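## Task

Put the strip with five holes on top of the yellow cube, then push a bolt down through the strip's end hole into the hole in the cube. Do not let the strip, the cube or any bolt drop far or drop repeatedly. After release the strip may tilt and the bolt may lean, but the cube has to finish on the table with its hole facing up. Declare that you are finished to complete it.

## Robot and tools

ROBOT. Two arms, left_arm and right_arm, each with a two-finger gripper. Base positions in the scene frame: left_arm (-0.070, +0.396, 0) m, right_arm (-0.020, -0.504, 0) m, each yawed only slightly. A camera stand sits behind the arms. Cameras: cam_high, cam_low, cam_left_wrist, cam_right_wrist (each 672x504).

FRAMES. Scene frame: origin at table-top height midway between the nominal bases, +x out over the table, +z up, left_arm toward +y (arm names do not match image sides). Each gripper's reported position, orientation (quat wxyz) and velocities are in that arm's own base frame. Every offset you send is along the axes of that arm's current Hand target. Gripper axes: fingers point along +z and close along x. end_effector_position is the point between the pads; fingertips extend 17.5 mm further. A block on the wrist juts up to 12 cm toward the gripper's -y, so keep it clear of parts and the table.

execute_actions(actions, cameras). actions is a list of actions; each action is a table of 1 to 15 rows, one row per 1/30 s step. A short table keeps its last row until step 15. Every row holds 18 numbers in [-1, 1], one list covering both arms: left dx, dy, dz, rx, ry, rz, gripper position, force_limit, speed, then the same nine for the right. The six pose numbers are an offset, not a pose: measured from the Hand target as it stood when the action began, on that target's axes. Each row counts from that start, not from the row before, and a new action starts again from the updated Hand target, so a repeated offset keeps moving. Scale: 1.0 equals 0.6 m or 180 degrees; rx, ry, rz form a single rotation vector. Six zeros leave that arm's pose request unchanged. The gripper numbers always act as commands, so resend the current ones for an arm you leave alone. position: +1 open (50 mm gap), about -0.65 pads meet, -1 closes until blocked (use this to grip). force_limit: -1 about 20 N per pad, 0 about 102 N, +1 about 185 N. speed: -1 is 20 mm/s, 0 is 85, +1 is 150. An empty actions list returns all camera images and the full state. cameras: a list of names, ["all"], or [].

move(target, speed, blend, stop_force, zero, blocking, cameras). target is one 18-number row or up to 15 such rows, with the same layout and scale as above; every row is an offset from the same starting Hand targets, not from the prior row. speed: path top speed in m/s, 0.002 to 3.6 (default 0.25), turning up to twice that in rad/s; one value or one per target. blend: corner rounding in m for lists, 0 means stop at each. stop_force: 3 to 120 N, shared by both arms; the arm's path ends when its wrist sensor feels that much extra push against the motion, and the arm backs to just before the contact. Do not use it while the gripper rotates, and omit it when pulling away from a surface you press on. zero (with stop_force only): true re-zeros before the move. blocking=false returns early while the move runs (not allowed with stop_force). The result adds a move: line saying done, off_target, moving, held or fault, plus limits=paced or limits=held. Moves do not avoid obstacles.

wait(seconds, 0 to 3600) lets the scene run. stop() brakes a running move; fingers continue. zoom_image(camera, region [x0, y0, x1, y1] in pixels, at most 504 by 504) enlarges part of the latest image. zero_wrist_force(arm) tares that arm's force sensor. finished_scene(scene) ends the current scene, giving its number; it cannot be undone.

RESULTS. Hand target is the last commanded pose after clipping; grippers often rest a bit short of it, and another execute_actions call asks for it again. Tool commands shows current gripper commands. object_status: 0 moving, 1 blocked while opening, 2 blocked while closing (a grip), 3 reached target or pads met (usually nothing held). Opening in mm is about (250 - position_measured) x 0.202. Wrist force and Wrist torque are in the gripper's axes, force from the surface into the arm; a third line shows the peak since last shown. Joint torques are raw drive outputs. Motor temperatures appear when they change; MOTOR HOT warns at 70 °C and the arm brakes at 85 °C.

ORDER. Look first, grasp the strip, set it on the cube with an end hole over the cube's hole, let go gently, then grasp a bolt, lower it through that hole into the cube, release, check the cube still sits hole up, then call finished_scene.

AVOID. Contact torque at a joint limit (wrist 25.7 N m, others 138 N m) or about 150 N outside force makes the arm stop for 10 s. Arms are stiff, so aiming even slightly past firm contact can trip this; approach slowly, preferably with stop_force. Orientation commands get clipped to 32 degrees from the current one per step. Keep paths away from an arm's own base (elbow may swing). Never let grippers or arms press each other, or close a gripper on the other arm's fingers. Do not release parts while they move, drop them from height, slam into the table, or let anything leave the table. Loose parts may get nudged occasionally, so recheck before releasing.

Each tool is called after "Call:" as a command line: name --argument value for each argument, lists and objects as JSON in quotes; but a table of rows of numbers goes row by row, as --pt "numbers of a row", without its own name.

## Session

Call:
execute_actions --actions '[]'

Call:
zoom_image --camera "cam_high" --region '[120, 40, 400, 250]'

Call:
zoom_image --camera "cam_high" --region '[350, 40, 600, 250]'

Scene clock: 0.00 s.
left_arm: end_effector_position=(+0.7375, -0.3628, +0.1795) position_measured=3 object_status=3 end_effector_quat_wxyz=(-0.048, -0.255, +0.965, -0.036) | right_arm: end_effector_position=(+0.2873, +0.3591, +0.2185) position_measured=3 object_status=3 end_effector_quat_wxyz=(+0.239, +0.656, +0.715, -0.028)
Joint positions: left_arm=[-0.582 -0.695 0.686 -1.551 -1.691 -2.668] | right_arm=[4.551 -1.587 -1.832 -1.621 1.205 1.385]
Joint velocities: within noise
Joint torques (N m): no reading
Motor temperatures (°C): left_arm=[24 31 26 40 34 40] | right_arm=[26 27 32 34 35 40]
Wrist force (N): no reading
Wrist torque (N m): no reading
Wrist force, peak (N): no reading
Hand target: left_arm +0.7375, -0.3628, +0.1795; -0.048, -0.255, +0.965, -0.036 | right_arm +0.2873, +0.3591, +0.2185; +0.239, +0.656, +0.715, -0.028
Tool commands: left_gripper/position=+1.0 left_gripper/force_limit=+1.0 left_gripper/speed=+1.0 right_gripper/position=+1.0 right_gripper/force_limit=+1.0 right_gripper/speed=+1.0

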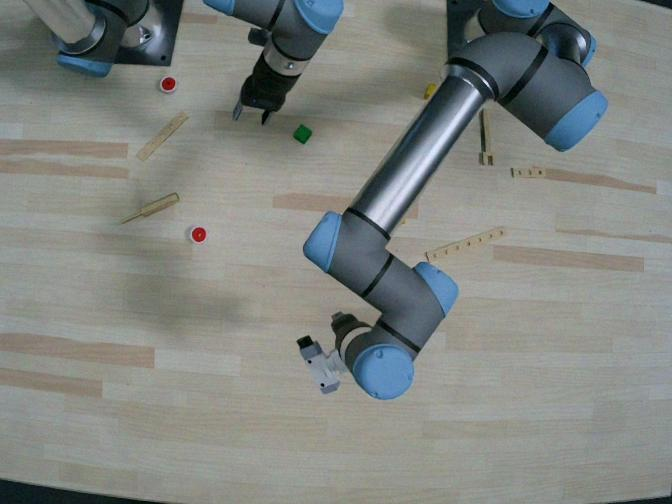

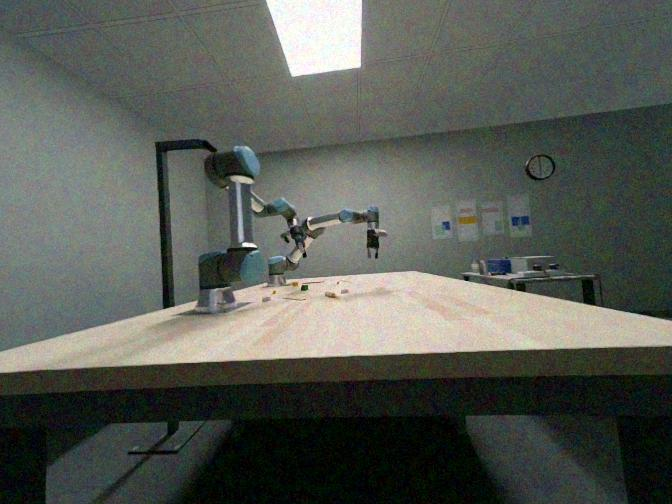

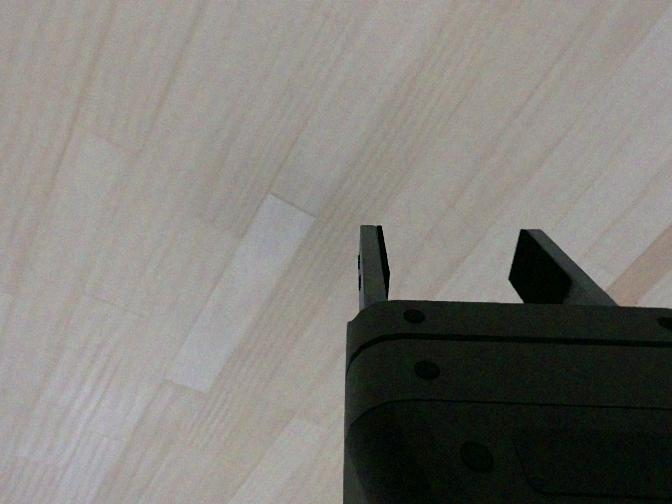

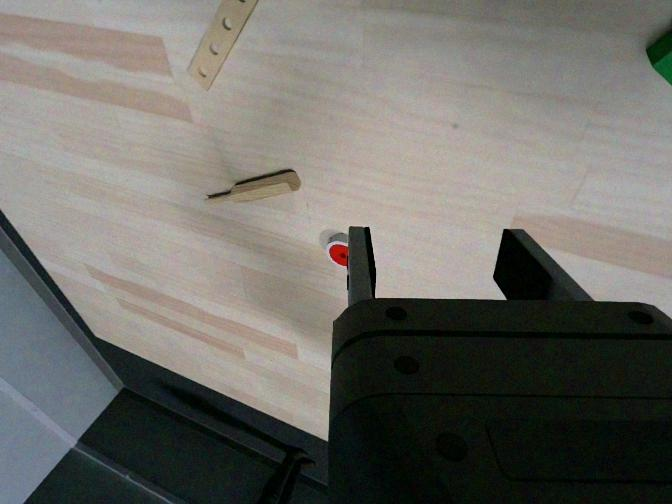

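Scaled by 1.800 from the camera's image (finer frame: 960x720).

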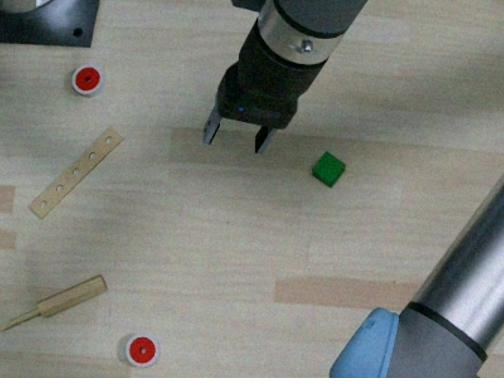

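Scaled by 2.016 from the camera's image (finer frame: 960x720).

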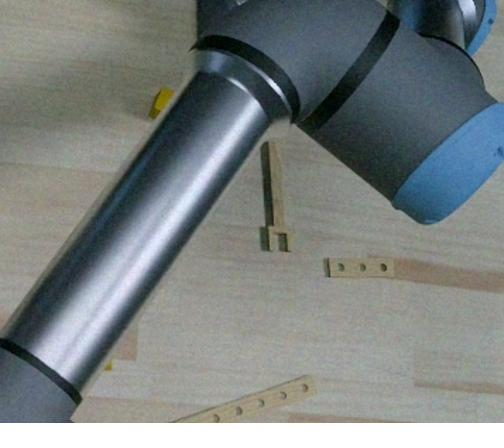

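Call:
move --target '[0.5237,0.3795,-0.2445,-0.0457,-0.0065,0.6634,1,1,1,-0.6865,0.1333,0.088,-0.0941,0.1684,-0.7052,1,1,1]' --speed 0.25 --cameras '["all"]'

Scene clock: 49.73 s.
left_arm: end_effector_position=(+0.3638, -0.3050, +0.3500) position_measured=3 object_status=3 end_effector_quat_wxyz=(+0.000, +0.707, +0.707, +0.000) | right_arm: end_effector_position=(+0.3896, -0.0296, +0.3500) position_measured=3 object_status=3 end_effector_quat_wxyz=(+0.000, -0.382, +0.924, +0.000)
Joint positions: left_arm=[-0.982 -1.654 1.595 -1.511 -1.571 -0.982] | right_arm=[3.414 -1.278 -1.762 -1.672 1.57 -2.082]
Joint torques (N m): left_arm=[-11.38 -28.31 -11.14 -1.06 2.6 1.64] | right_arm=[-6.81 3.64 35.1 0.29 1.39 -2.46]
Wrist force (N): left_arm=[-0.6 0.3 -0.5] | right_arm=[-0.8 1.0 0.0]
Wrist torque (N m): left_arm=[0.05 0.08 -0.01] | right_arm=[0.19 0.08 0.05]
Wrist force, peak (N): left_arm=[-0.8 -0.5 0.7] | right_arm=[-1.1 0.9 -0.3]
Hand target: left_arm +0.3638, -0.3050, +0.3500; +0.000, +0.707, +0.707, +0.000 | right_arm +0.3896, -0.0296, +0.3500; +0.000, -0.382, +0.924, +0.000
Off the commanded pose: left_arm 0.000 m, 0 deg | right_arm 0.000 m, 0 deg.
move: done

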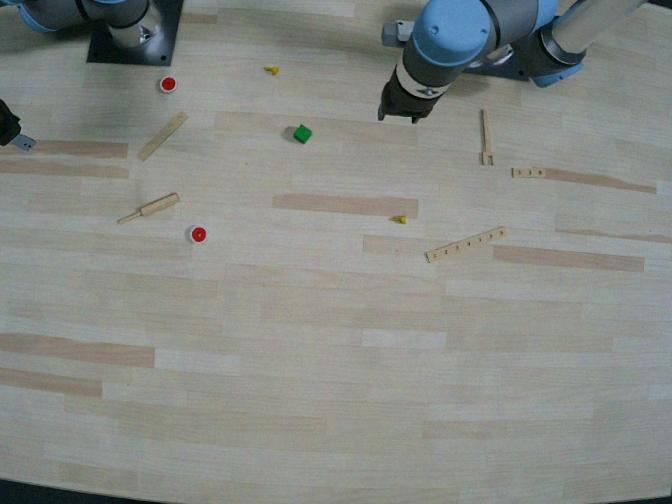

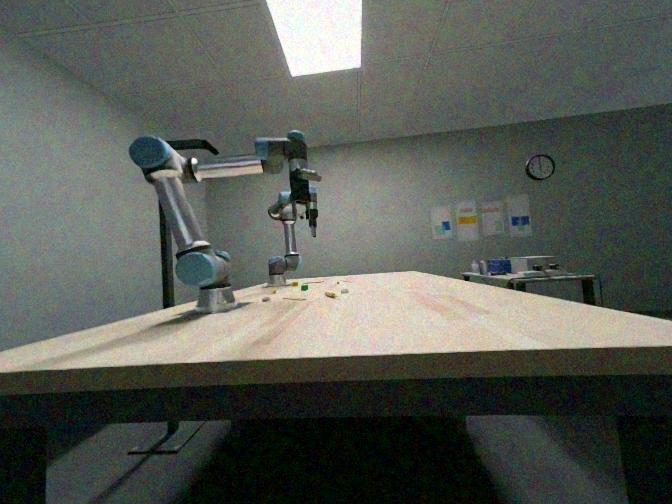

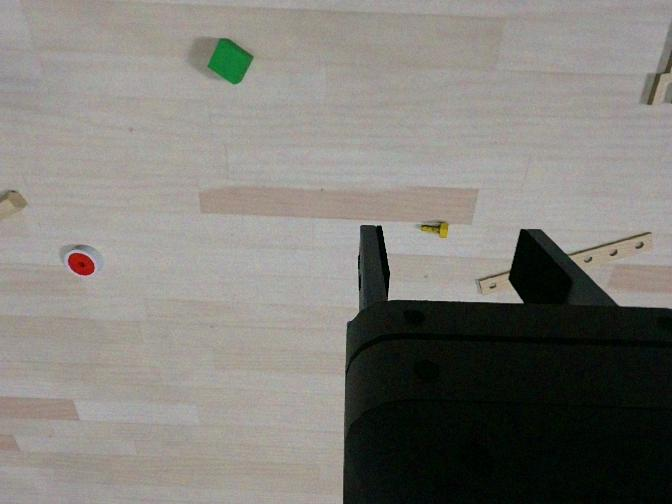

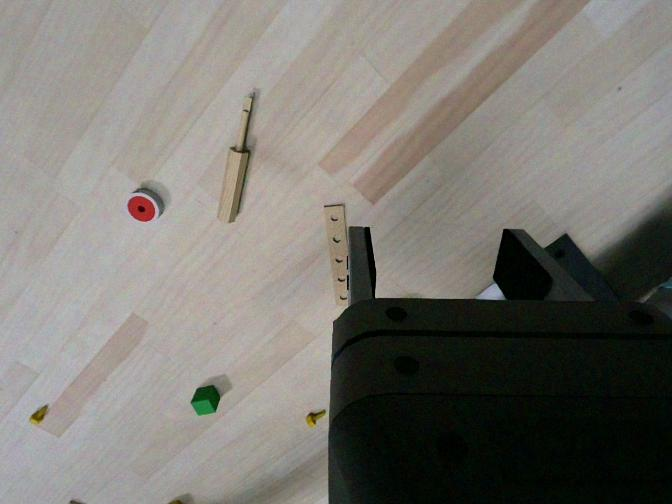

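Call:
move --target '[0.1667,-0.19,0.0833,0,0,0,1,1,1,0,0,0,0,0,0,1,1,1]' --speed 0.2 --cameras '["cam_left_wrist","cam_high"]'

Scene clock: 63.67 s.
left_arm: end_effector_position=(+0.2498, -0.2050, +0.3002) position_measured=3 object_status=3 end_effector_quat_wxyz=(+0.000, +0.707, +0.707, +0.000) | right_arm: end_effector_position=(+0.3896, -0.0296, +0.3500) position_measured=3 object_status=3 end_effector_quat_wxyz=(+0.000, -0.382, +0.924, +0.000)
Joint positions: left_arm=[-1.112 -2.052 2.001 -1.519 -1.571 -1.112] | right_arm=[3.414 -1.278 -1.762 -1.673 1.57 -2.083]
Joint torques (N m): left_arm=[-12.16 -12 -12.78 -0.92 2.43 -2.17] | right_arm=[-7.69 4.34 32.55 0.35 1.71 -2.09]
Wrist force (N): left_arm=[-0.2 0.1 -0.3] | right_arm=[-0.9 0.9 -0.6]
Wrist torque (N m): left_arm=[0.00 -0.02 0.08] | right_arm=[0.17 0.09 0.05]
Wrist force, peak (N): left_arm=[-1.4 1.6 -1.0] | right_arm=[-1.3 1.1 0.0]
Hand target: left_arm +0.2498, -0.2050, +0.3002; +0.000, +0.707, +0.707, +0.000 | right_arm +0.3896, -0.0296, +0.3500; +0.000, -0.382, +0.924, +0.000
Off the commanded pose: left_arm 0.000 m, 0 deg | right_arm 0.000 m, 0 deg.
move: done
Images, in order (width x height): cam_high 672x504, cam_left_wrist 672x504.

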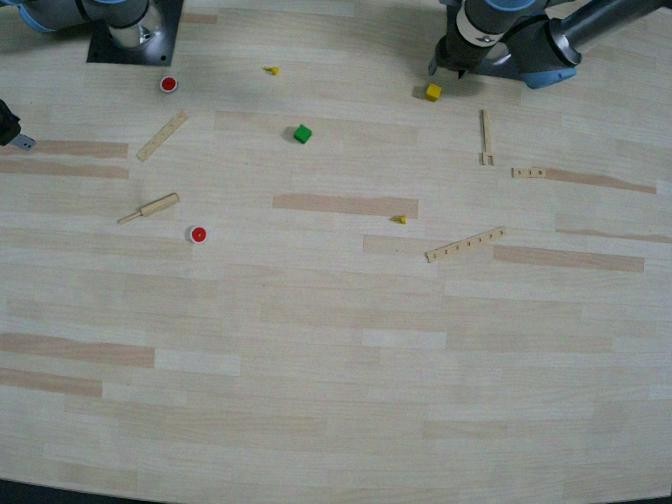

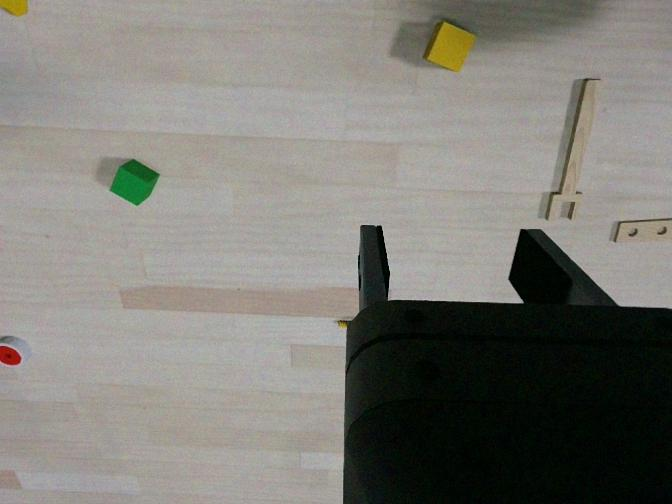

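Call:
zoom_image --camera "cam_left_wrist" --region '[390, 0, 510, 100]'

Call:
zoom_image --camera "cam_high" --region '[410, 70, 450, 110]'

Scaled by 4.200 from the camera's image (finer frame: 960x720).

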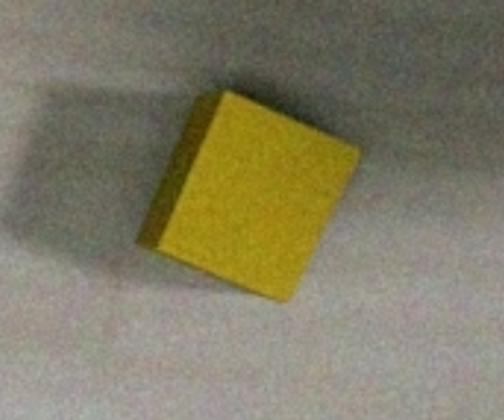

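Scaled by 12.600 from the camera's image (finer frame: 960x720).

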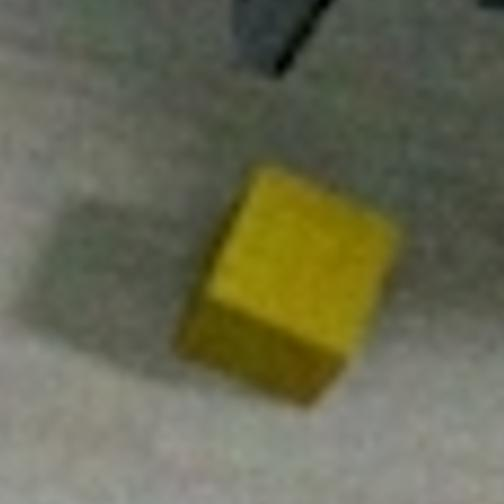

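Call:
move --target '[0.0867,-0.098,0.3,0,0,0.1356,1,1,1,0,0,0,0,0,0,1,1,1]' --speed 0.12 --cameras '["cam_left_wrist"]'

Call:
zoom_image --camera "cam_left_wrist" --region '[340, 100, 540, 300]'

Scene clock: 89.23 s.
left_arm: end_effector_position=(+0.1908, -0.1529, +0.1203) position_measured=3 object_status=3 end_effector_quat_wxyz=(+0.000, +0.841, +0.542, +0.000) | right_arm: end_effector_position=(+0.3896, -0.0296, +0.3500) position_measured=3 object_status=3 end_effector_quat_wxyz=(+0.000, -0.382, +0.924, +0.000)
Joint positions: left_arm=[-1.251 -2.261 2.547 -1.856 -1.571 -0.826] | right_arm=[3.414 -1.278 -1.762 -1.673 1.57 -2.083]
Joint torques (N m): left_arm=[-11.99 -3.13 -9.77 -5.78 -2.33 1.59] | right_arm=[-8.43 5.44 33.61 0.36 1.55 -2.45]
Wrist force (N): left_arm=[-0.4 0.3 -0.4] | right_arm=[-0.7 1.0 -0.2]
Wrist torque (N m): left_arm=[0.04 0.03 -0.03] | right_arm=[0.20 0.08 0.05]
Wrist force, peak (N): left_arm=[-0.6 0.7 -1.0] | right_arm=[-1.2 1.1 -0.3]
Hand target: left_arm +0.1908, -0.1529, +0.1202; +0.000, +0.841, +0.542, +0.000 | right_arm +0.3896, -0.0296, +0.3500; +0.000, -0.382, +0.924, +0.000
Off the commanded pose: left_arm 0.000 m, 0 deg | right_arm 0.000 m, 0 deg.
move: done

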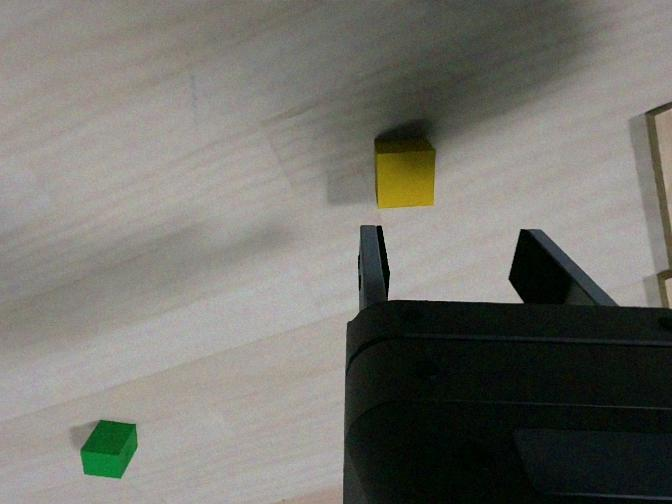

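Scaled by 2.520 from the camera's image (finer frame: 960x720).

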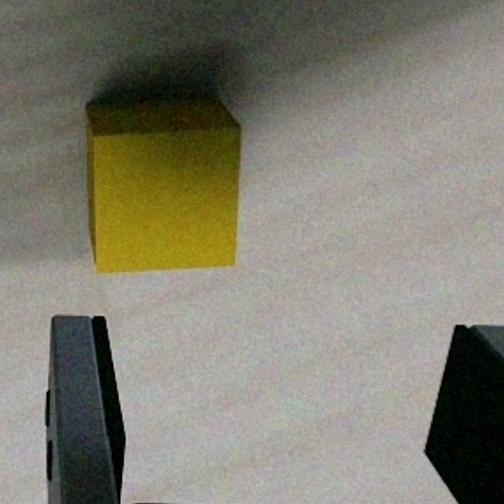

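Call:
move --target '[-0.0133,-0.005,0.067,0,0,0,1,1,1,0,0,0,0,0,0,1,1,1]' --speed 0.1 --cameras '["cam_left_wrist"]'

Call:
zoom_image --camera "cam_left_wrist" --region '[340, 100, 540, 300]'

Scene clock: 105.37 s.
left_arm: end_effector_position=(+0.1847, -0.1589, +0.0801) position_measured=3 object_status=3 end_effector_quat_wxyz=(+0.000, +0.841, +0.542, +0.000) | right_arm: end_effector_position=(+0.3896, -0.0296, +0.3500) position_measured=3 object_status=3 end_effector_quat_wxyz=(+0.000, -0.382, +0.924, +0.000)
Joint positions: left_arm=[-1.288 -2.201 2.64 -2.009 -1.571 -0.862] | right_arm=[3.414 -1.278 -1.762 -1.673 1.57 -2.083]
Joint torques (N m): left_arm=[-9.98 9.48 -7.55 -5.96 0.3 -1.61] | right_arm=[-7.8 5.3 32.05 0.29 1.5 -2.29]
Wrist force (N): left_arm=[-0.4 0.0 0.0] | right_arm=[-0.8 0.7 -0.2]
Wrist torque (N m): left_arm=[-0.02 0.04 0.07] | right_arm=[0.15 0.09 0.05]
Wrist force, peak (N): left_arm=[-0.2 0.3 -1.7] | right_arm=[-1.3 1.2 -0.2]
Hand target: left_arm +0.1847, -0.1589, +0.0800; +0.000, +0.841, +0.542, +0.000 | right_arm +0.3896, -0.0296, +0.3500; +0.000, -0.382, +0.924, +0.000
Off the commanded pose: left_arm 0.000 m, 0 deg | right_arm 0.000 m, 0 deg.
move: done

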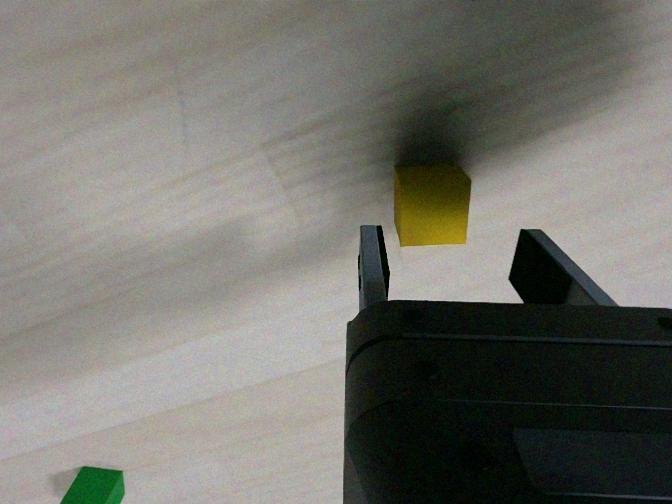

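Scaled by 2.520 from the camera's image (finer frame: 960x720).

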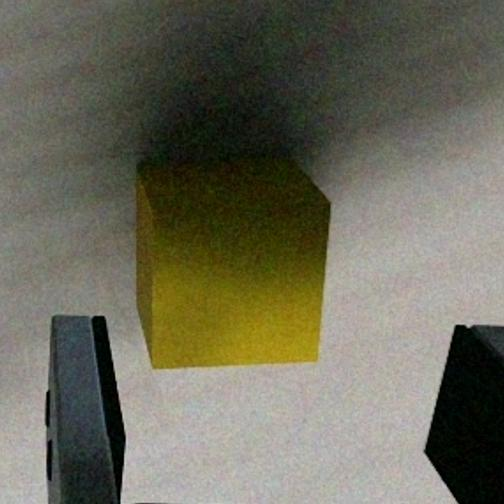

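Call:
move --target '[0.0015,-0.0045,0.0975,0,0,0,1,1,1,0,0,0,0,0,0,1,1,1]' --speed 0.06 --stop_force 8

Call:
move --target '[0,0,0,0,0,0,-1,-0.8,-0.8,0,0,0,0,0,0,1,1,1]' --cameras '["cam_left_wrist"]'

Scene clock: 114.10 s.
left_arm: end_effector_position=(+0.1826, -0.1570, +0.0215) position_measured=3 object_status=3 end_effector_quat_wxyz=(+0.000, +0.841, +0.542, +0.000) | right_arm: end_effector_position=(+0.3896, -0.0296, +0.3500) position_measured=3 object_status=3 end_effector_quat_wxyz=(+0.000, -0.382, +0.924, +0.000)
Joint positions: left_arm=[-1.296 -2.038 2.767 -2.299 -1.571 -0.87] | right_arm=[3.414 -1.278 -1.762 -1.673 1.57 -2.083]
Joint torques (N m): left_arm=[11.15 7.84 -5.56 -5.7 -2.66 1.65] | right_arm=[-7.52 3.06 33.38 0.22 1.55 -2.07]
Wrist force (N): left_arm=[-0.5 -0.3 -0.1] | right_arm=[-1.2 0.6 -0.1]
Wrist torque (N m): left_arm=[-0.05 0.04 -0.02] | right_arm=[0.14 0.15 0.05]
Wrist force, peak (N): left_arm=[-0.7 0.0 -0.8] | right_arm=[-1.2 1.2 -0.4]
Hand target: left_arm +0.1826, -0.1570, +0.0215; +0.000, +0.841, +0.542, +0.000 | right_arm +0.3896, -0.0296, +0.3500; +0.000, -0.382, +0.924, +0.000
Off the commanded pose: left_arm 0.000 m, 0 deg | right_arm 0.000 m, 0 deg.
move: done

Scene clock: 114.93 s.
left_arm: end_effector_position=(+0.1826, -0.1570, +0.0215) position_measured=103 object_status=0 end_effector_quat_wxyz=(+0.000, +0.841, +0.542, +0.000) | right_arm: end_effector_position=(+0.3896, -0.0296, +0.3500) position_measured=3 object_status=3 end_effector_quat_wxyz=(+0.000, -0.382, +0.924, +0.000)
Joint positions: left_arm=[-1.296 -2.038 2.767 -2.299 -1.572 -0.87] | right_arm=[3.414 -1.278 -1.762 -1.673 1.57 -2.083]
Joint torques (N m): left_arm=[9.55 7.54 -6 -5.1 -2.04 1.43] | right_arm=[-8.4 5.71 31.93 0.52 1.42 -2.19]
Wrist force (N): left_arm=[-0.4 -0.1 0.1] | right_arm=[-1.1 1.0 -0.3]
Wrist torque (N m): left_arm=[-0.03 0.02 -0.03] | right_arm=[0.19 0.13 0.05]
Wrist force, peak (N): left_arm=[-0.7 -0.2 0.1] | right_arm=[-1.2 1.0 0.0]
Hand target: left_arm +0.1826, -0.1570, +0.0215; +0.000, +0.841, +0.542, +0.000 | right_arm +0.3896, -0.0296, +0.3500; +0.000, -0.382, +0.924, +0.000
Off the commanded pose: left_arm 0.000 m, 0 deg | right_arm 0.000 m, 0 deg.
move: done

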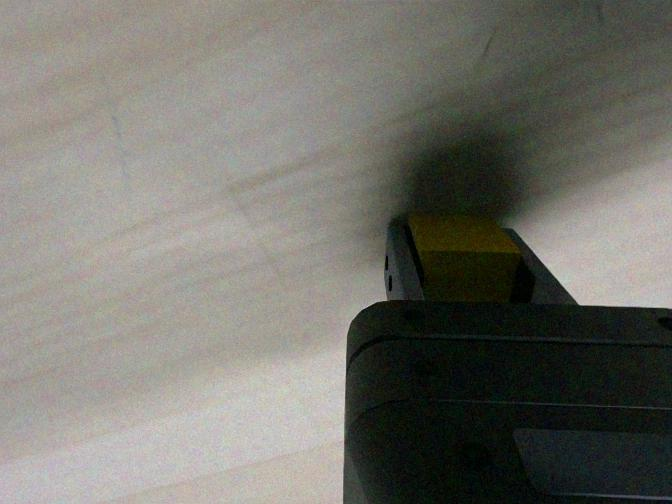

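Call:
move --pt "0 0 -0.167 0 0 0 -1 -0.8 -0.8 0 0 0 0 0 0 1 1 1" --pt "-0.0978 0.4422 -0.167 0 0 0 -1 -0.8 -0.8 0 0 0 0 0 0 1 1 1" --pt "-0.0978 0.4422 -0.01 0 0 0 -1 -0.8 -0.8 0 0 0 0 0 0 1 1 1" --speed 0.2 --blend '[0.02,0.02,0]'

Call:
move --target '[0,0,0.012,0,0,0,-1,-0.8,-0.8,0,0,0,0,0,0,1,1,1]' --speed 0.015 --stop_force 4

Call:
move --target '[0,0,0,0,0,0,1,-0.8,-0.8,0,0,0,0,0,0,1,1,1]'

Call:
move --target '[0,0,-0.25,0,0,0,1,-0.8,-0.8,0,0,0,0,0,0,1,1,1]' --speed 0.15 --cameras '["all"]'

Scene clock: 129.07 s.
left_arm: end_effector_position=(+0.4000, -0.3200, +0.0274) position_measured=103 object_status=2 end_effector_quat_wxyz=(+0.000, +0.841, +0.542, +0.000) | right_arm: end_effector_position=(+0.3896, -0.0296, +0.3500) position_measured=3 object_status=3 end_effector_quat_wxyz=(+0.000, -0.382, +0.924, +0.000)
Joint positions: left_arm=[-0.938 -1.277 2.081 -2.375 -1.571 -0.512] | right_arm=[3.414 -1.278 -1.762 -1.673 1.57 -2.083]
Joint torques (N m): left_arm=[10.98 -23.93 -3.96 -5.54 -1.74 1.74] | right_arm=[-7.42 5.47 32.45 0.61 1.54 -1.86]
Wrist force (N): left_arm=[-0.5 -0.4 0.3] | right_arm=[-1.0 0.8 -0.2]
Wrist torque (N m): left_arm=[-0.03 0.06 -0.01] | right_arm=[0.16 0.12 0.05]
Wrist force, peak (N): left_arm=[-1.0 1.8 -1.2] | right_arm=[-1.2 1.2 -0.3]
Hand target: left_arm +0.4000, -0.3200, +0.0273; +0.000, +0.841, +0.542, +0.000 | right_arm +0.3896, -0.0296, +0.3500; +0.000, -0.382, +0.924, +0.000
Off the commanded pose: left_arm 0.000 m, 0 deg | right_arm 0.000 m, 0 deg.
move: done

Scene clock: 130.77 s.
left_arm: end_effector_position=(+0.4000, -0.3200, +0.0220) position_measured=103 object_status=2 end_effector_quat_wxyz=(+0.000, +0.841, +0.542, +0.000) | right_arm: end_effector_position=(+0.3896, -0.0296, +0.3500) position_measured=3 object_status=3 end_effector_quat_wxyz=(+0.000, -0.382, +0.924, +0.000)
Joint positions: left_arm=[-0.938 -1.266 2.086 -2.39 -1.571 -0.512] | right_arm=[3.414 -1.278 -1.762 -1.673 1.57 -2.083]
Joint torques (N m): left_arm=[1.36 -36.79 -27.39 -1.41 -0.9 1.52] | right_arm=[-6.67 5.61 32.61 0.53 1.54 -2.05]
Wrist force (N): left_arm=[-1.6 0.5 -2.2] | right_arm=[-0.9 0.7 0.1]
Wrist torque (N m): left_arm=[-0.06 0.09 -0.02] | right_arm=[0.16 0.10 0.05]
Wrist force, peak (N): left_arm=[9.3 -20.8 -47.2] | right_arm=[-1.0 1.3 0.2]
Hand target: left_arm +0.4000, -0.3200, +0.0220; +0.000, +0.841, +0.542, +0.000 (not the last commanded pose) | right_arm +0.3896, -0.0296, +0.3500; +0.000, -0.382, +0.924, +0.000
Off the commanded pose: left_arm 0.002 m, 0 deg | right_arm 0.000 m, 0 deg.
move: contact (left_arm)

Scene clock: 131.63 s.
left_arm: end_effector_position=(+0.4000, -0.3200, +0.0220) position_measured=3 object_status=3 end_effector_quat_wxyz=(+0.000, +0.841, +0.542, +0.000) | right_arm: end_effector_position=(+0.3896, -0.0296, +0.3500) position_measured=3 object_status=3 end_effector_quat_wxyz=(+0.000, -0.382, +0.924, +0.000)
Joint positions: left_arm=[-0.938 -1.266 2.086 -2.39 -1.571 -0.512] | right_arm=[3.414 -1.278 -1.762 -1.673 1.57 -2.083]
Joint torques (N m): left_arm=[-5.07 -38.14 -28.01 -4.06 -0.86 1.7] | right_arm=[-7.64 4.48 32.22 0.49 1.47 -2.24]
Wrist force (N): left_arm=[-0.9 -0.7 0.1] | right_arm=[-1.0 0.8 -0.2]
Wrist torque (N m): left_arm=[-0.10 0.12 -0.01] | right_arm=[0.17 0.10 0.05]
Wrist force, peak (N): left_arm=[-1.6 0.5 -2.6] | right_arm=[-1.1 1.0 0.0]
Hand target: left_arm +0.4000, -0.3200, +0.0220; +0.000, +0.841, +0.542, +0.000 | right_arm +0.3896, -0.0296, +0.3500; +0.000, -0.382, +0.924, +0.000
Off the commanded pose: left_arm 0.000 m, 0 deg | right_arm 0.000 m, 0 deg.
move: done

Scene clock: 133.27 s.
left_arm: end_effector_position=(+0.4002, -0.3200, +0.1719) position_measured=3 object_status=3 end_effector_quat_wxyz=(+0.000, +0.841, +0.542, +0.000) | right_arm: end_effector_position=(+0.3896, -0.0296, +0.3500) position_measured=3 object_status=3 end_effector_quat_wxyz=(+0.000, -0.382, +0.924, +0.000)
Joint positions: left_arm=[-0.938 -1.488 1.895 -1.976 -1.571 -0.512] | right_arm=[3.414 -1.278 -1.762 -1.673 1.57 -2.083]
Joint torques (N m): left_arm=[-11.23 -34.16 -32.57 -1 -1.21 -1.77] | right_arm=[-7.47 4.73 32.55 0.7 1.45 -2.14]
Wrist force (N): left_arm=[-1.1 -0.3 -0.3] | right_arm=[-0.7 0.6 -0.4]
Wrist torque (N m): left_arm=[-0.06 0.14 0.00] | right_arm=[0.13 0.07 0.05]
Wrist force, peak (N): left_arm=[-1.0 -0.8 1.3] | right_arm=[-1.2 0.9 -0.2]
Hand target: left_arm +0.4001, -0.3201, +0.1720; +0.000, +0.841, +0.542, +0.000 | right_arm +0.3896, -0.0296, +0.3500; +0.000, -0.382, +0.924, +0.000
Off the commanded pose: left_arm 0.000 m, 0 deg | right_arm 0.000 m, 0 deg.
move: done

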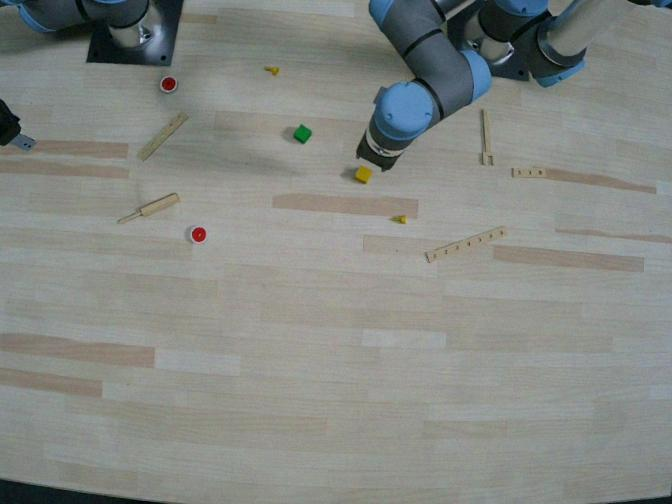

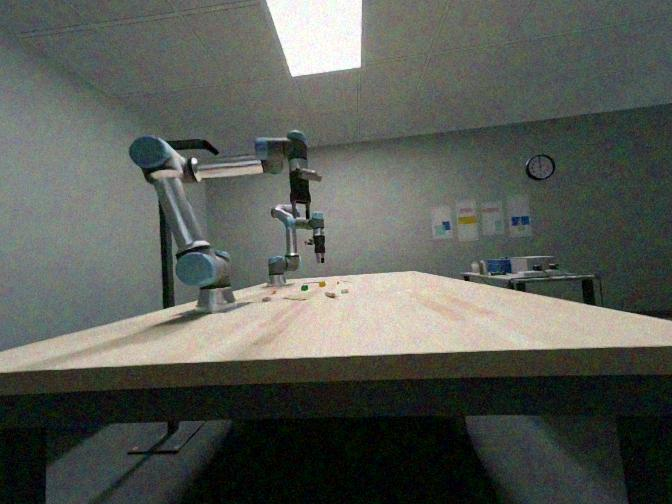

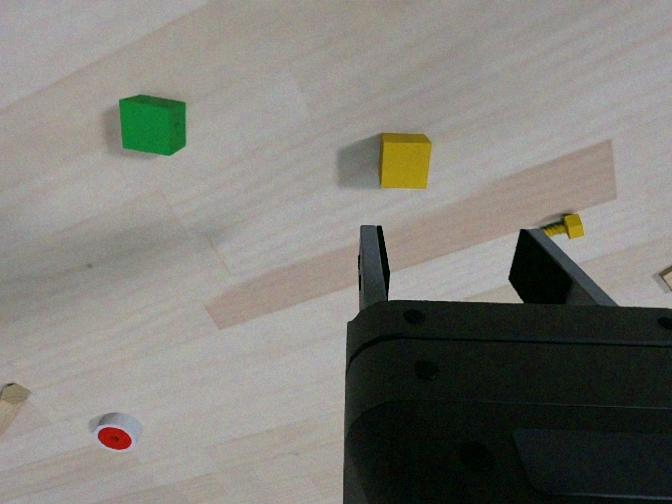

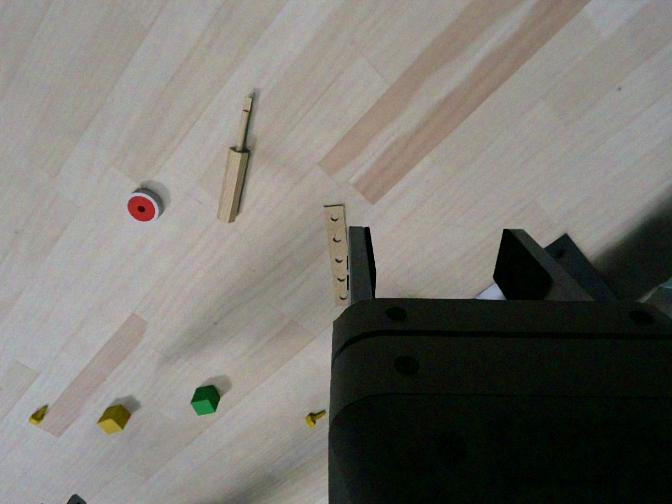

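Call:
zoom_image --camera "cam_left_wrist" --region '[370, 120, 450, 200]'

Call:
zoom_image --camera "cam_right_wrist" --region '[80, 370, 240, 450]'

Scaled by 6.300 from the camera's image (finer frame: 960x720).

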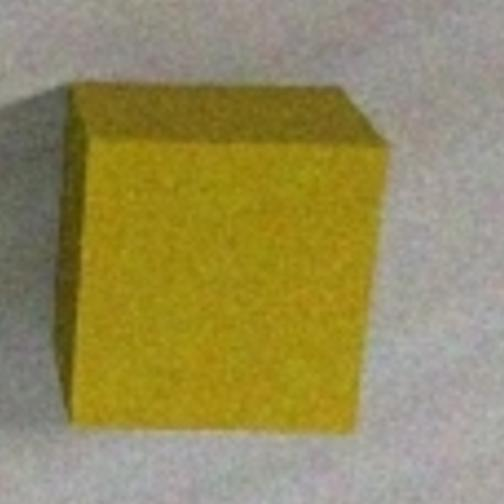

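Scaled by 3.150 from the camera's image (finer frame: 960x720).

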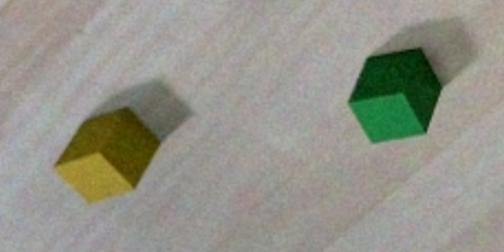

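Call:
move --target '[0.25,0,0,0,0,0,1,-0.8,-0.8,0,0,0,0,0,0,1,1,1]' --speed 0.2 --cameras '["cam_left_wrist"]'

Call:
zoom_image --camera "cam_left_wrist" --region '[100, 100, 260, 220]'

Scene clock: 147.30 s.
left_arm: end_effector_position=(+0.4620, -0.1836, +0.1720) position_measured=3 object_status=3 end_effector_quat_wxyz=(+0.000, +0.841, +0.542, +0.000) | right_arm: end_effector_position=(+0.3896, -0.0296, +0.3500) position_measured=3 object_status=3 end_effector_quat_wxyz=(+0.000, -0.382, +0.924, +0.000)
Joint positions: left_arm=[-0.649 -1.525 1.933 -1.979 -1.571 -0.224] | right_arm=[3.414 -1.278 -1.762 -1.673 1.57 -2.083]
Joint torques (N m): left_arm=[10.56 -16.27 -33.39 -1.01 -2.56 1.9] | right_arm=[-7.86 5.63 33.32 0.56 1.51 -2.29]
Wrist force (N): left_arm=[-0.8 -0.2 0.0] | right_arm=[-1.0 0.9 -0.1]
Wrist torque (N m): left_arm=[-0.03 0.11 -0.02] | right_arm=[0.18 0.11 0.05]
Wrist force, peak (N): left_arm=[-2.7 -0.4 -0.7] | right_arm=[-1.1 1.4 -0.3]
Hand target: left_arm +0.4621, -0.1835, +0.1720; +0.000, +0.841, +0.542, +0.000 | right_arm +0.3896, -0.0296, +0.3500; +0.000, -0.382, +0.924, +0.000
Off the commanded pose: left_arm 0.000 m, 0 deg | right_arm 0.000 m, 0 deg.
move: done

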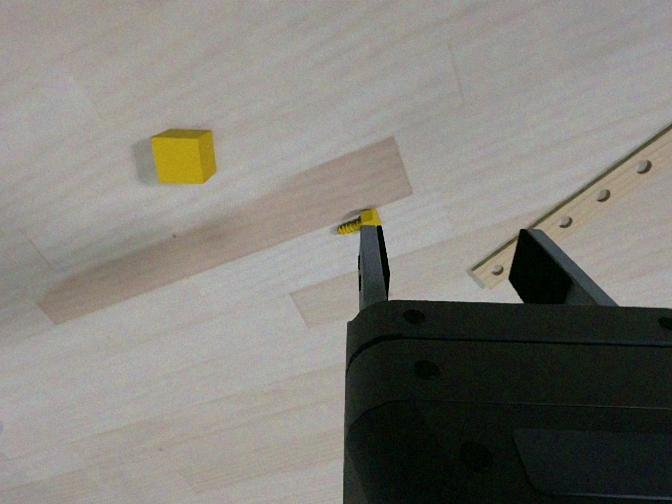

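Scaled by 3.150 from the camera's image (finer frame: 960x720).

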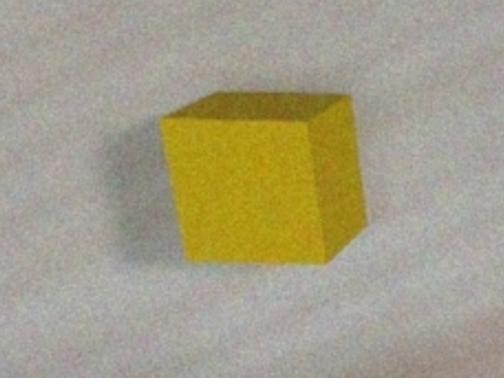

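Call:
move --target '[-0.3333,0.1665,0.0833,0.3333,0,0,1,-0.8,-0.8,0,0,0,0,0,0,1,1,1]' --speed 0.2 --cameras '["cam_left_wrist"]'

Scene clock: 160.57 s.
left_arm: end_effector_position=(+0.4704, -0.4068, +0.1220) position_measured=3 object_status=3 end_effector_quat_wxyz=(-0.420, +0.728, +0.469, -0.271) | right_arm: end_effector_position=(+0.3896, -0.0296, +0.3500) position_measured=3 object_status=3 end_effector_quat_wxyz=(+0.000, -0.382, +0.924, +0.000)
Joint positions: left_arm=[-0.797 -0.441 0.461 -0.574 -1.89 -0.192] | right_arm=[3.414 -1.278 -1.762 -1.673 1.57 -2.083]
Joint torques (N m): left_arm=[-10.52 -53.87 -34.2 2.71 -1.91 1.51] | right_arm=[-7.98 6.64 32.14 0.72 1.44 -2.23]
Wrist force (N): left_arm=[-1.1 -1.7 1.6] | right_arm=[-1.2 0.8 -0.2]
Wrist torque (N m): left_arm=[-0.34 0.05 -0.36] | right_arm=[0.16 0.15 0.05]
Wrist force, peak (N): left_arm=[-1.4 -1.7 1.7] | right_arm=[-1.2 1.2 -0.2]
Hand target: left_arm +0.4704, -0.4068, +0.1220; -0.421, +0.728, +0.469, -0.271 | right_arm +0.3896, -0.0296, +0.3500; +0.000, -0.382, +0.924, +0.000
Off the commanded pose: left_arm 0.000 m, 0 deg | right_arm 0.000 m, 0 deg.
move: done

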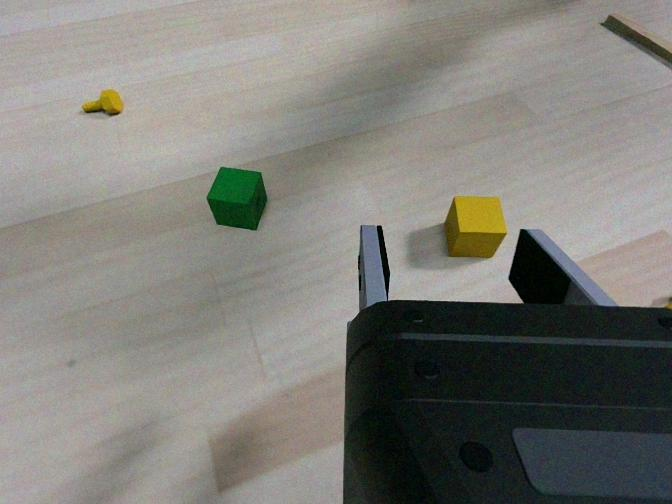

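Call:
zoom_image --camera "cam_left_wrist" --region '[420, 170, 530, 280]'

Scaled by 4.582 from the camera's image (finer frame: 960x720).

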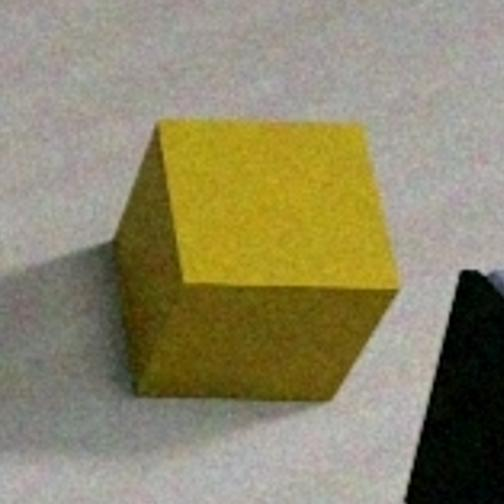

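Call:
move --target '[0.0833,-0.2222,0.1248,-0.3333,0,0,1,-0.8,-0.8,0,0,0,0,0,0,1,1,1]' --speed 0.2

Call:
move --target '[0,0,0.22,-0.1667,0,0,1,-0.8,-0.8,0,0,0,0,0,0,1,1,1]' --speed 0.15 --cameras '["cam_left_wrist"]'

Scene clock: 179.73 s.
left_arm: end_effector_position=(+0.3714, -0.3070, +0.2001) position_measured=3 object_status=3 end_effector_quat_wxyz=(+0.000, +0.841, +0.542, +0.000) | right_arm: end_effector_position=(+0.3896, -0.0296, +0.3500) position_measured=3 object_status=3 end_effector_quat_wxyz=(+0.000, -0.382, +0.924, +0.000)
Joint positions: left_arm=[-0.971 -1.587 1.92 -1.903 -1.572 -0.545] | right_arm=[3.414 -1.278 -1.762 -1.673 1.57 -2.083]
Joint torques (N m): left_arm=[-8.4 -31.5 -8.32 -5.93 2.59 -1.75] | right_arm=[-7.8 5.1 32.53 0.51 1.45 -2.12]
Wrist force (N): left_arm=[-0.8 -0.2 -0.6] | right_arm=[-1.1 0.7 0.1]
Wrist torque (N m): left_arm=[-0.04 0.10 0.10] | right_arm=[0.16 0.12 0.05]
Wrist force, peak (N): left_arm=[-1.4 -1.7 1.8] | right_arm=[-1.3 1.2 -0.2]
Hand target: left_arm +0.3713, -0.3070, +0.2001; +0.000, +0.841, +0.542, +0.000 | right_arm +0.3896, -0.0296, +0.3500; +0.000, -0.382, +0.924, +0.000
Off the commanded pose: left_arm 0.000 m, 0 deg | right_arm 0.000 m, 0 deg.
move: done

Scene clock: 182.23 s.
left_arm: end_effector_position=(+0.3712, -0.3070, +0.0681) position_measured=3 object_status=3 end_effector_quat_wxyz=(+0.217, +0.812, +0.523, +0.140) | right_arm: end_effector_position=(+0.3896, -0.0296, +0.3500) position_measured=3 object_status=3 end_effector_quat_wxyz=(+0.000, -0.382, +0.924, +0.000)
Joint positions: left_arm=[-1.167 -1.493 2.505 -2.985 -1.227 -0.67] | right_arm=[3.414 -1.278 -1.762 -1.673 1.57 -2.083]
Joint torques (N m): left_arm=[-10.24 -10.68 -1.08 -5.98 3.2 1.27] | right_arm=[-6.37 6.34 33.06 0.66 1.62 -2.13]
Wrist force (N): left_arm=[-1.4 0.2 0.4] | right_arm=[-1.0 0.7 -0.3]
Wrist torque (N m): left_arm=[0.13 0.17 0.30] | right_arm=[0.15 0.11 0.05]
Wrist force, peak (N): left_arm=[-1.7 -0.7 0.7] | right_arm=[-1.1 1.2 -0.2]
Hand target: left_arm +0.3712, -0.3070, +0.0681; +0.217, +0.812, +0.523, +0.140 | right_arm +0.3896, -0.0296, +0.3500; +0.000, -0.382, +0.924, +0.000
Off the commanded pose: left_arm 0.000 m, 0 deg | right_arm 0.000 m, 0 deg.
move: done

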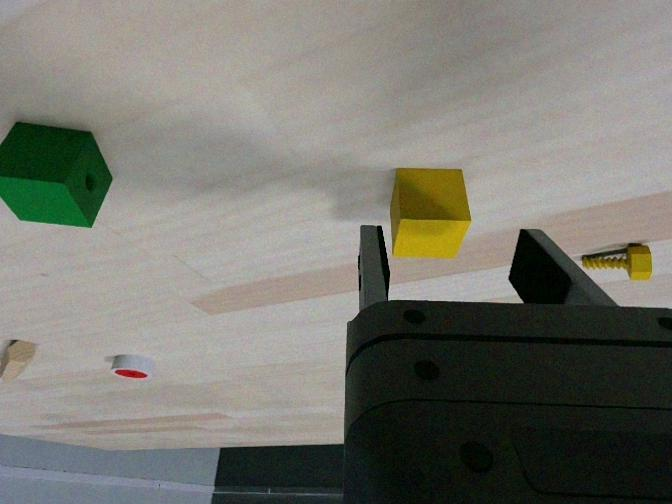

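Call:
move --target '[0,0.0033,0.0833,0,0,0,1,-0.8,-0.8,0,0,0,0,0,0,1,1,1]' --speed 0.05 --stop_force 8

Call:
move --target '[0,0,0,0,0,0,-1,-0.8,-0.8,0,0,0,0,0,0,1,1,1]' --cameras '["cam_left_wrist"]'

Scene clock: 192.27 s.
left_arm: end_effector_position=(+0.3955, -0.3180, +0.0258) position_measured=3 object_status=3 end_effector_quat_wxyz=(+0.217, +0.812, +0.523, +0.140) | right_arm: end_effector_position=(+0.3896, -0.0296, +0.3500) position_measured=3 object_status=3 end_effector_quat_wxyz=(+0.000, -0.382, +0.924, +0.000)
Joint positions: left_arm=[-1.116 -1.293 2.466 -3.162 -1.247 -0.621] | right_arm=[3.414 -1.278 -1.762 -1.673 1.57 -2.083]
Joint torques (N m): left_arm=[10.82 -17.45 -23.51 -6.44 -1.78 1.59] | right_arm=[-8.05 4.97 32.21 0.76 1.48 -1.98]
Wrist force (N): left_arm=[-1.7 0.5 0.4] | right_arm=[-0.9 1.1 0.0]
Wrist torque (N m): left_arm=[0.15 0.18 0.20] | right_arm=[0.20 0.09 0.05]
Wrist force, peak (N): left_arm=[-1.7 0.1 1.1] | right_arm=[-1.3 1.0 -0.3]
Hand target: left_arm +0.3955, -0.3180, +0.0258; +0.217, +0.812, +0.523, +0.140 | right_arm +0.3896, -0.0296, +0.3500; +0.000, -0.382, +0.924, +0.000
Off the commanded pose: left_arm 0.000 m, 0 deg | right_arm 0.000 m, 0 deg.
move: done

Scene clock: 193.10 s.
left_arm: end_effector_position=(+0.3955, -0.3180, +0.0258) position_measured=103 object_status=0 end_effector_quat_wxyz=(+0.217, +0.812, +0.523, +0.140) | right_arm: end_effector_position=(+0.3896, -0.0296, +0.3500) position_measured=3 object_status=3 end_effector_quat_wxyz=(+0.000, -0.382, +0.924, +0.000)
Joint positions: left_arm=[-1.116 -1.293 2.466 -3.162 -1.247 -0.621] | right_arm=[3.414 -1.278 -1.762 -1.673 1.57 -2.083]
Joint torques (N m): left_arm=[10.73 -17.03 -22.97 -6.04 -1.94 1.48] | right_arm=[-5.97 6.46 33.16 0.73 1.51 -1.94]
Wrist force (N): left_arm=[-1.6 0.7 0.4] | right_arm=[-1.0 0.9 -0.1]
Wrist torque (N m): left_arm=[0.18 0.18 0.19] | right_arm=[0.19 0.12 0.05]
Wrist force, peak (N): left_arm=[-1.9 0.7 0.9] | right_arm=[-0.9 1.3 -0.1]
Hand target: left_arm +0.3955, -0.3180, +0.0258; +0.217, +0.812, +0.523, +0.140 | right_arm +0.3896, -0.0296, +0.3500; +0.000, -0.382, +0.924, +0.000
Off the commanded pose: left_arm 0.000 m, 0 deg | right_arm 0.000 m, 0 deg.
move: done

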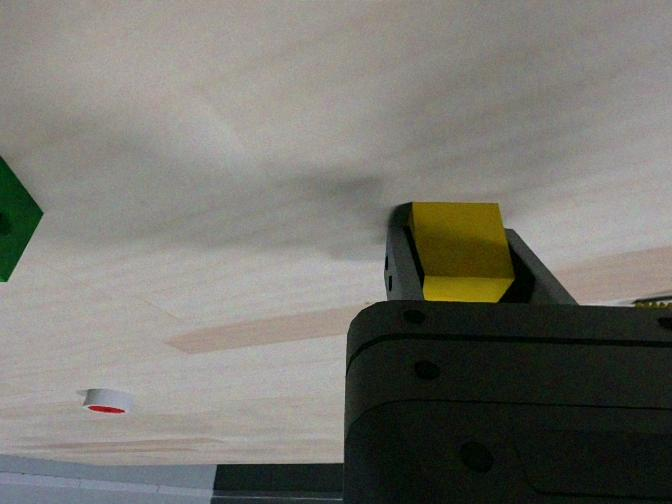

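Call:
move --target '[0,0.1,-0.1732,0,0,0,-1,-0.8,-0.8,0,0,0,0,0,0,1,1,1]' --speed 0.2

Call:
move --target '[0,0,0,0.5,0,0,-1,-0.8,-0.8,0,0,0,0,0,0,1,1,1]' --speed 0.4

Call:
move --target '[0,0.1703,0.0983,0,0,0,-1,-0.8,-0.8,0,0,0,0,0,0,1,1,1]' --speed 0.15 --cameras '["cam_left_wrist"]'

Call:
move --target '[0,0.0145,0.0083,0,0,0,-1,-0.8,-0.8,0,0,0,0,0,0,1,1,1]' --speed 0.005 --stop_force 4

Scene clock: 206.00 s.
left_arm: end_effector_position=(+0.3956, -0.3180, +0.1457) position_measured=103 object_status=2 end_effector_quat_wxyz=(+0.217, +0.812, +0.523, +0.140) | right_arm: end_effector_position=(+0.3896, -0.0296, +0.3500) position_measured=3 object_status=3 end_effector_quat_wxyz=(+0.000, -0.382, +0.924, +0.000)
Joint positions: left_arm=[-1.116 -1.636 2.35 -2.703 -1.247 -0.621] | right_arm=[3.414 -1.278 -1.762 -1.673 1.57 -2.083]
Joint torques (N m): left_arm=[-11.98 -25.87 -32.57 -2 3.03 -1.57] | right_arm=[-5.88 5.65 32.63 0.64 1.47 -2.04]
Wrist force (N): left_arm=[-1.5 0.5 0.6] | right_arm=[-0.6 0.8 0.0]
Wrist torque (N m): left_arm=[0.18 0.15 0.32] | right_arm=[0.17 0.04 0.05]
Wrist force, peak (N): left_arm=[-1.8 -0.8 2.2] | right_arm=[-1.3 1.2 0.0]
Hand target: left_arm +0.3956, -0.3180, +0.1458; +0.217, +0.812, +0.523, +0.140 | right_arm +0.3896, -0.0296, +0.3500; +0.000, -0.382, +0.924, +0.000
Off the commanded pose: left_arm 0.000 m, 0 deg | right_arm 0.000 m, 0 deg.
move: done

Scene clock: 208.77 s.
left_arm: end_effector_position=(+0.3956, -0.3180, +0.1458) position_measured=103 object_status=2 end_effector_quat_wxyz=(-0.420, +0.728, +0.469, -0.271) | right_arm: end_effector_position=(+0.3896, -0.0296, +0.3500) position_measured=3 object_status=3 end_effector_quat_wxyz=(+0.000, -0.382, +0.924, +0.000)
Joint positions: left_arm=[-0.785 -0.827 1.126 -0.85 -1.88 -0.185] | right_arm=[3.414 -1.278 -1.762 -1.673 1.57 -2.083]
Joint torques (N m): left_arm=[11.64 -42.81 -29.77 2.88 -3.08 1.53] | right_arm=[-5.95 4.57 33.19 0.81 1.73 -2.24]
Wrist force (N): left_arm=[-1.4 -1.9 2.0] | right_arm=[-0.9 0.6 0.0]
Wrist torque (N m): left_arm=[-0.38 0.07 -0.37] | right_arm=[0.13 0.08 0.06]
Wrist force, peak (N): left_arm=[-1.2 -1.8 2.2] | right_arm=[-1.2 1.3 -0.2]
Hand target: left_arm +0.3956, -0.3180, +0.1458; -0.421, +0.728, +0.469, -0.271 | right_arm +0.3896, -0.0296, +0.3500; +0.000, -0.382, +0.924, +0.000
Off the commanded pose: left_arm 0.000 m, 0 deg | right_arm 0.000 m, 0 deg.
move: done

Scene clock: 210.13 s.
left_arm: end_effector_position=(+0.3955, -0.3180, +0.0279) position_measured=103 object_status=2 end_effector_quat_wxyz=(-0.421, +0.728, +0.469, -0.271) | right_arm: end_effector_position=(+0.3896, -0.0296, +0.3500) position_measured=3 object_status=3 end_effector_quat_wxyz=(+0.000, -0.382, +0.924, +0.000)
Joint positions: left_arm=[-0.785 -0.707 1.232 -1.076 -1.88 -0.185] | right_arm=[3.414 -1.278 -1.762 -1.673 1.57 -2.083]
Joint torques (N m): left_arm=[-8.25 -45.28 -5.18 -2.02 -3.07 -1.38] | right_arm=[-6.4 5.26 32.19 1.17 1.42 -2.05]
Wrist force (N): left_arm=[-1.0 -1.5 2.2] | right_arm=[-1.2 1.0 0.4]
Wrist torque (N m): left_arm=[-0.34 0.02 -0.36] | right_arm=[0.19 0.14 0.05]
Wrist force, peak (N): left_arm=[-1.2 -3.2 1.2] | right_arm=[-1.3 1.2 0.0]
Hand target: left_arm +0.3955, -0.3180, +0.0278; -0.421, +0.728, +0.469, -0.271 | right_arm +0.3896, -0.0296, +0.3500; +0.000, -0.382, +0.924, +0.000
Off the commanded pose: left_arm 0.000 m, 0 deg | right_arm 0.000 m, 0 deg.
move: done

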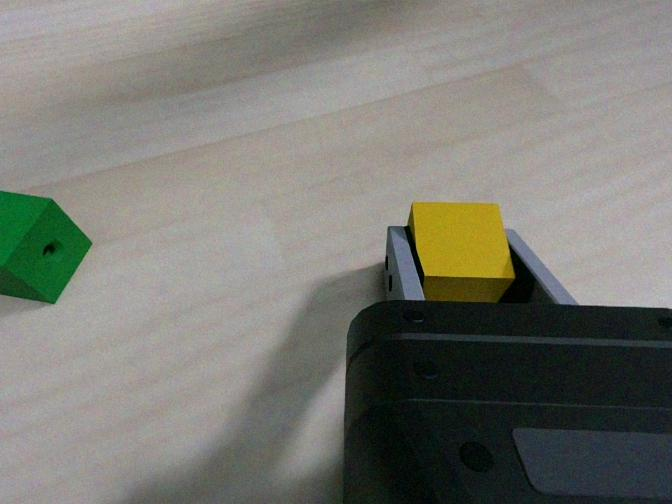

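Scene clock: 212.60 s.
left_arm: end_effector_position=(+0.3955, -0.3180, +0.0211) position_measured=103 object_status=2 end_effector_quat_wxyz=(-0.421, +0.728, +0.469, -0.271) | right_arm: end_effector_position=(+0.3896, -0.0296, +0.3500) position_measured=3 object_status=3 end_effector_quat_wxyz=(+0.000, -0.382, +0.924, +0.000)
Joint positions: left_arm=[-0.785 -0.699 1.235 -1.088 -1.88 -0.185] | right_arm=[3.414 -1.278 -1.762 -1.673 1.57 -2.083]
Joint torques (N m): left_arm=[-9.11 -58.33 -19.41 2.21 -2.46 -1.47] | right_arm=[-6.94 4.92 32.74 1.1 1.51 -1.9]
Wrist force (N): left_arm=[-0.3 -5.2 -2.0] | right_arm=[-0.8 0.8 -0.2]
Wrist torque (N m): left_arm=[-0.52 0.01 -0.34] | right_arm=[0.16 0.08 0.05]
Wrist force, peak (N): left_arm=[0.3 -10.4 -5.8] | right_arm=[-1.0 1.4 0.2]
Hand target: left_arm +0.3955, -0.3180, +0.0212; -0.421, +0.728, +0.469, -0.271 (not the last commanded pose) | right_arm +0.3896, -0.0296, +0.3500; +0.000, -0.382, +0.924, +0.000
Off the commanded pose: left_arm 0.003 m, 0 deg | right_arm 0.000 m, 0 deg.
move: contact (left_arm)


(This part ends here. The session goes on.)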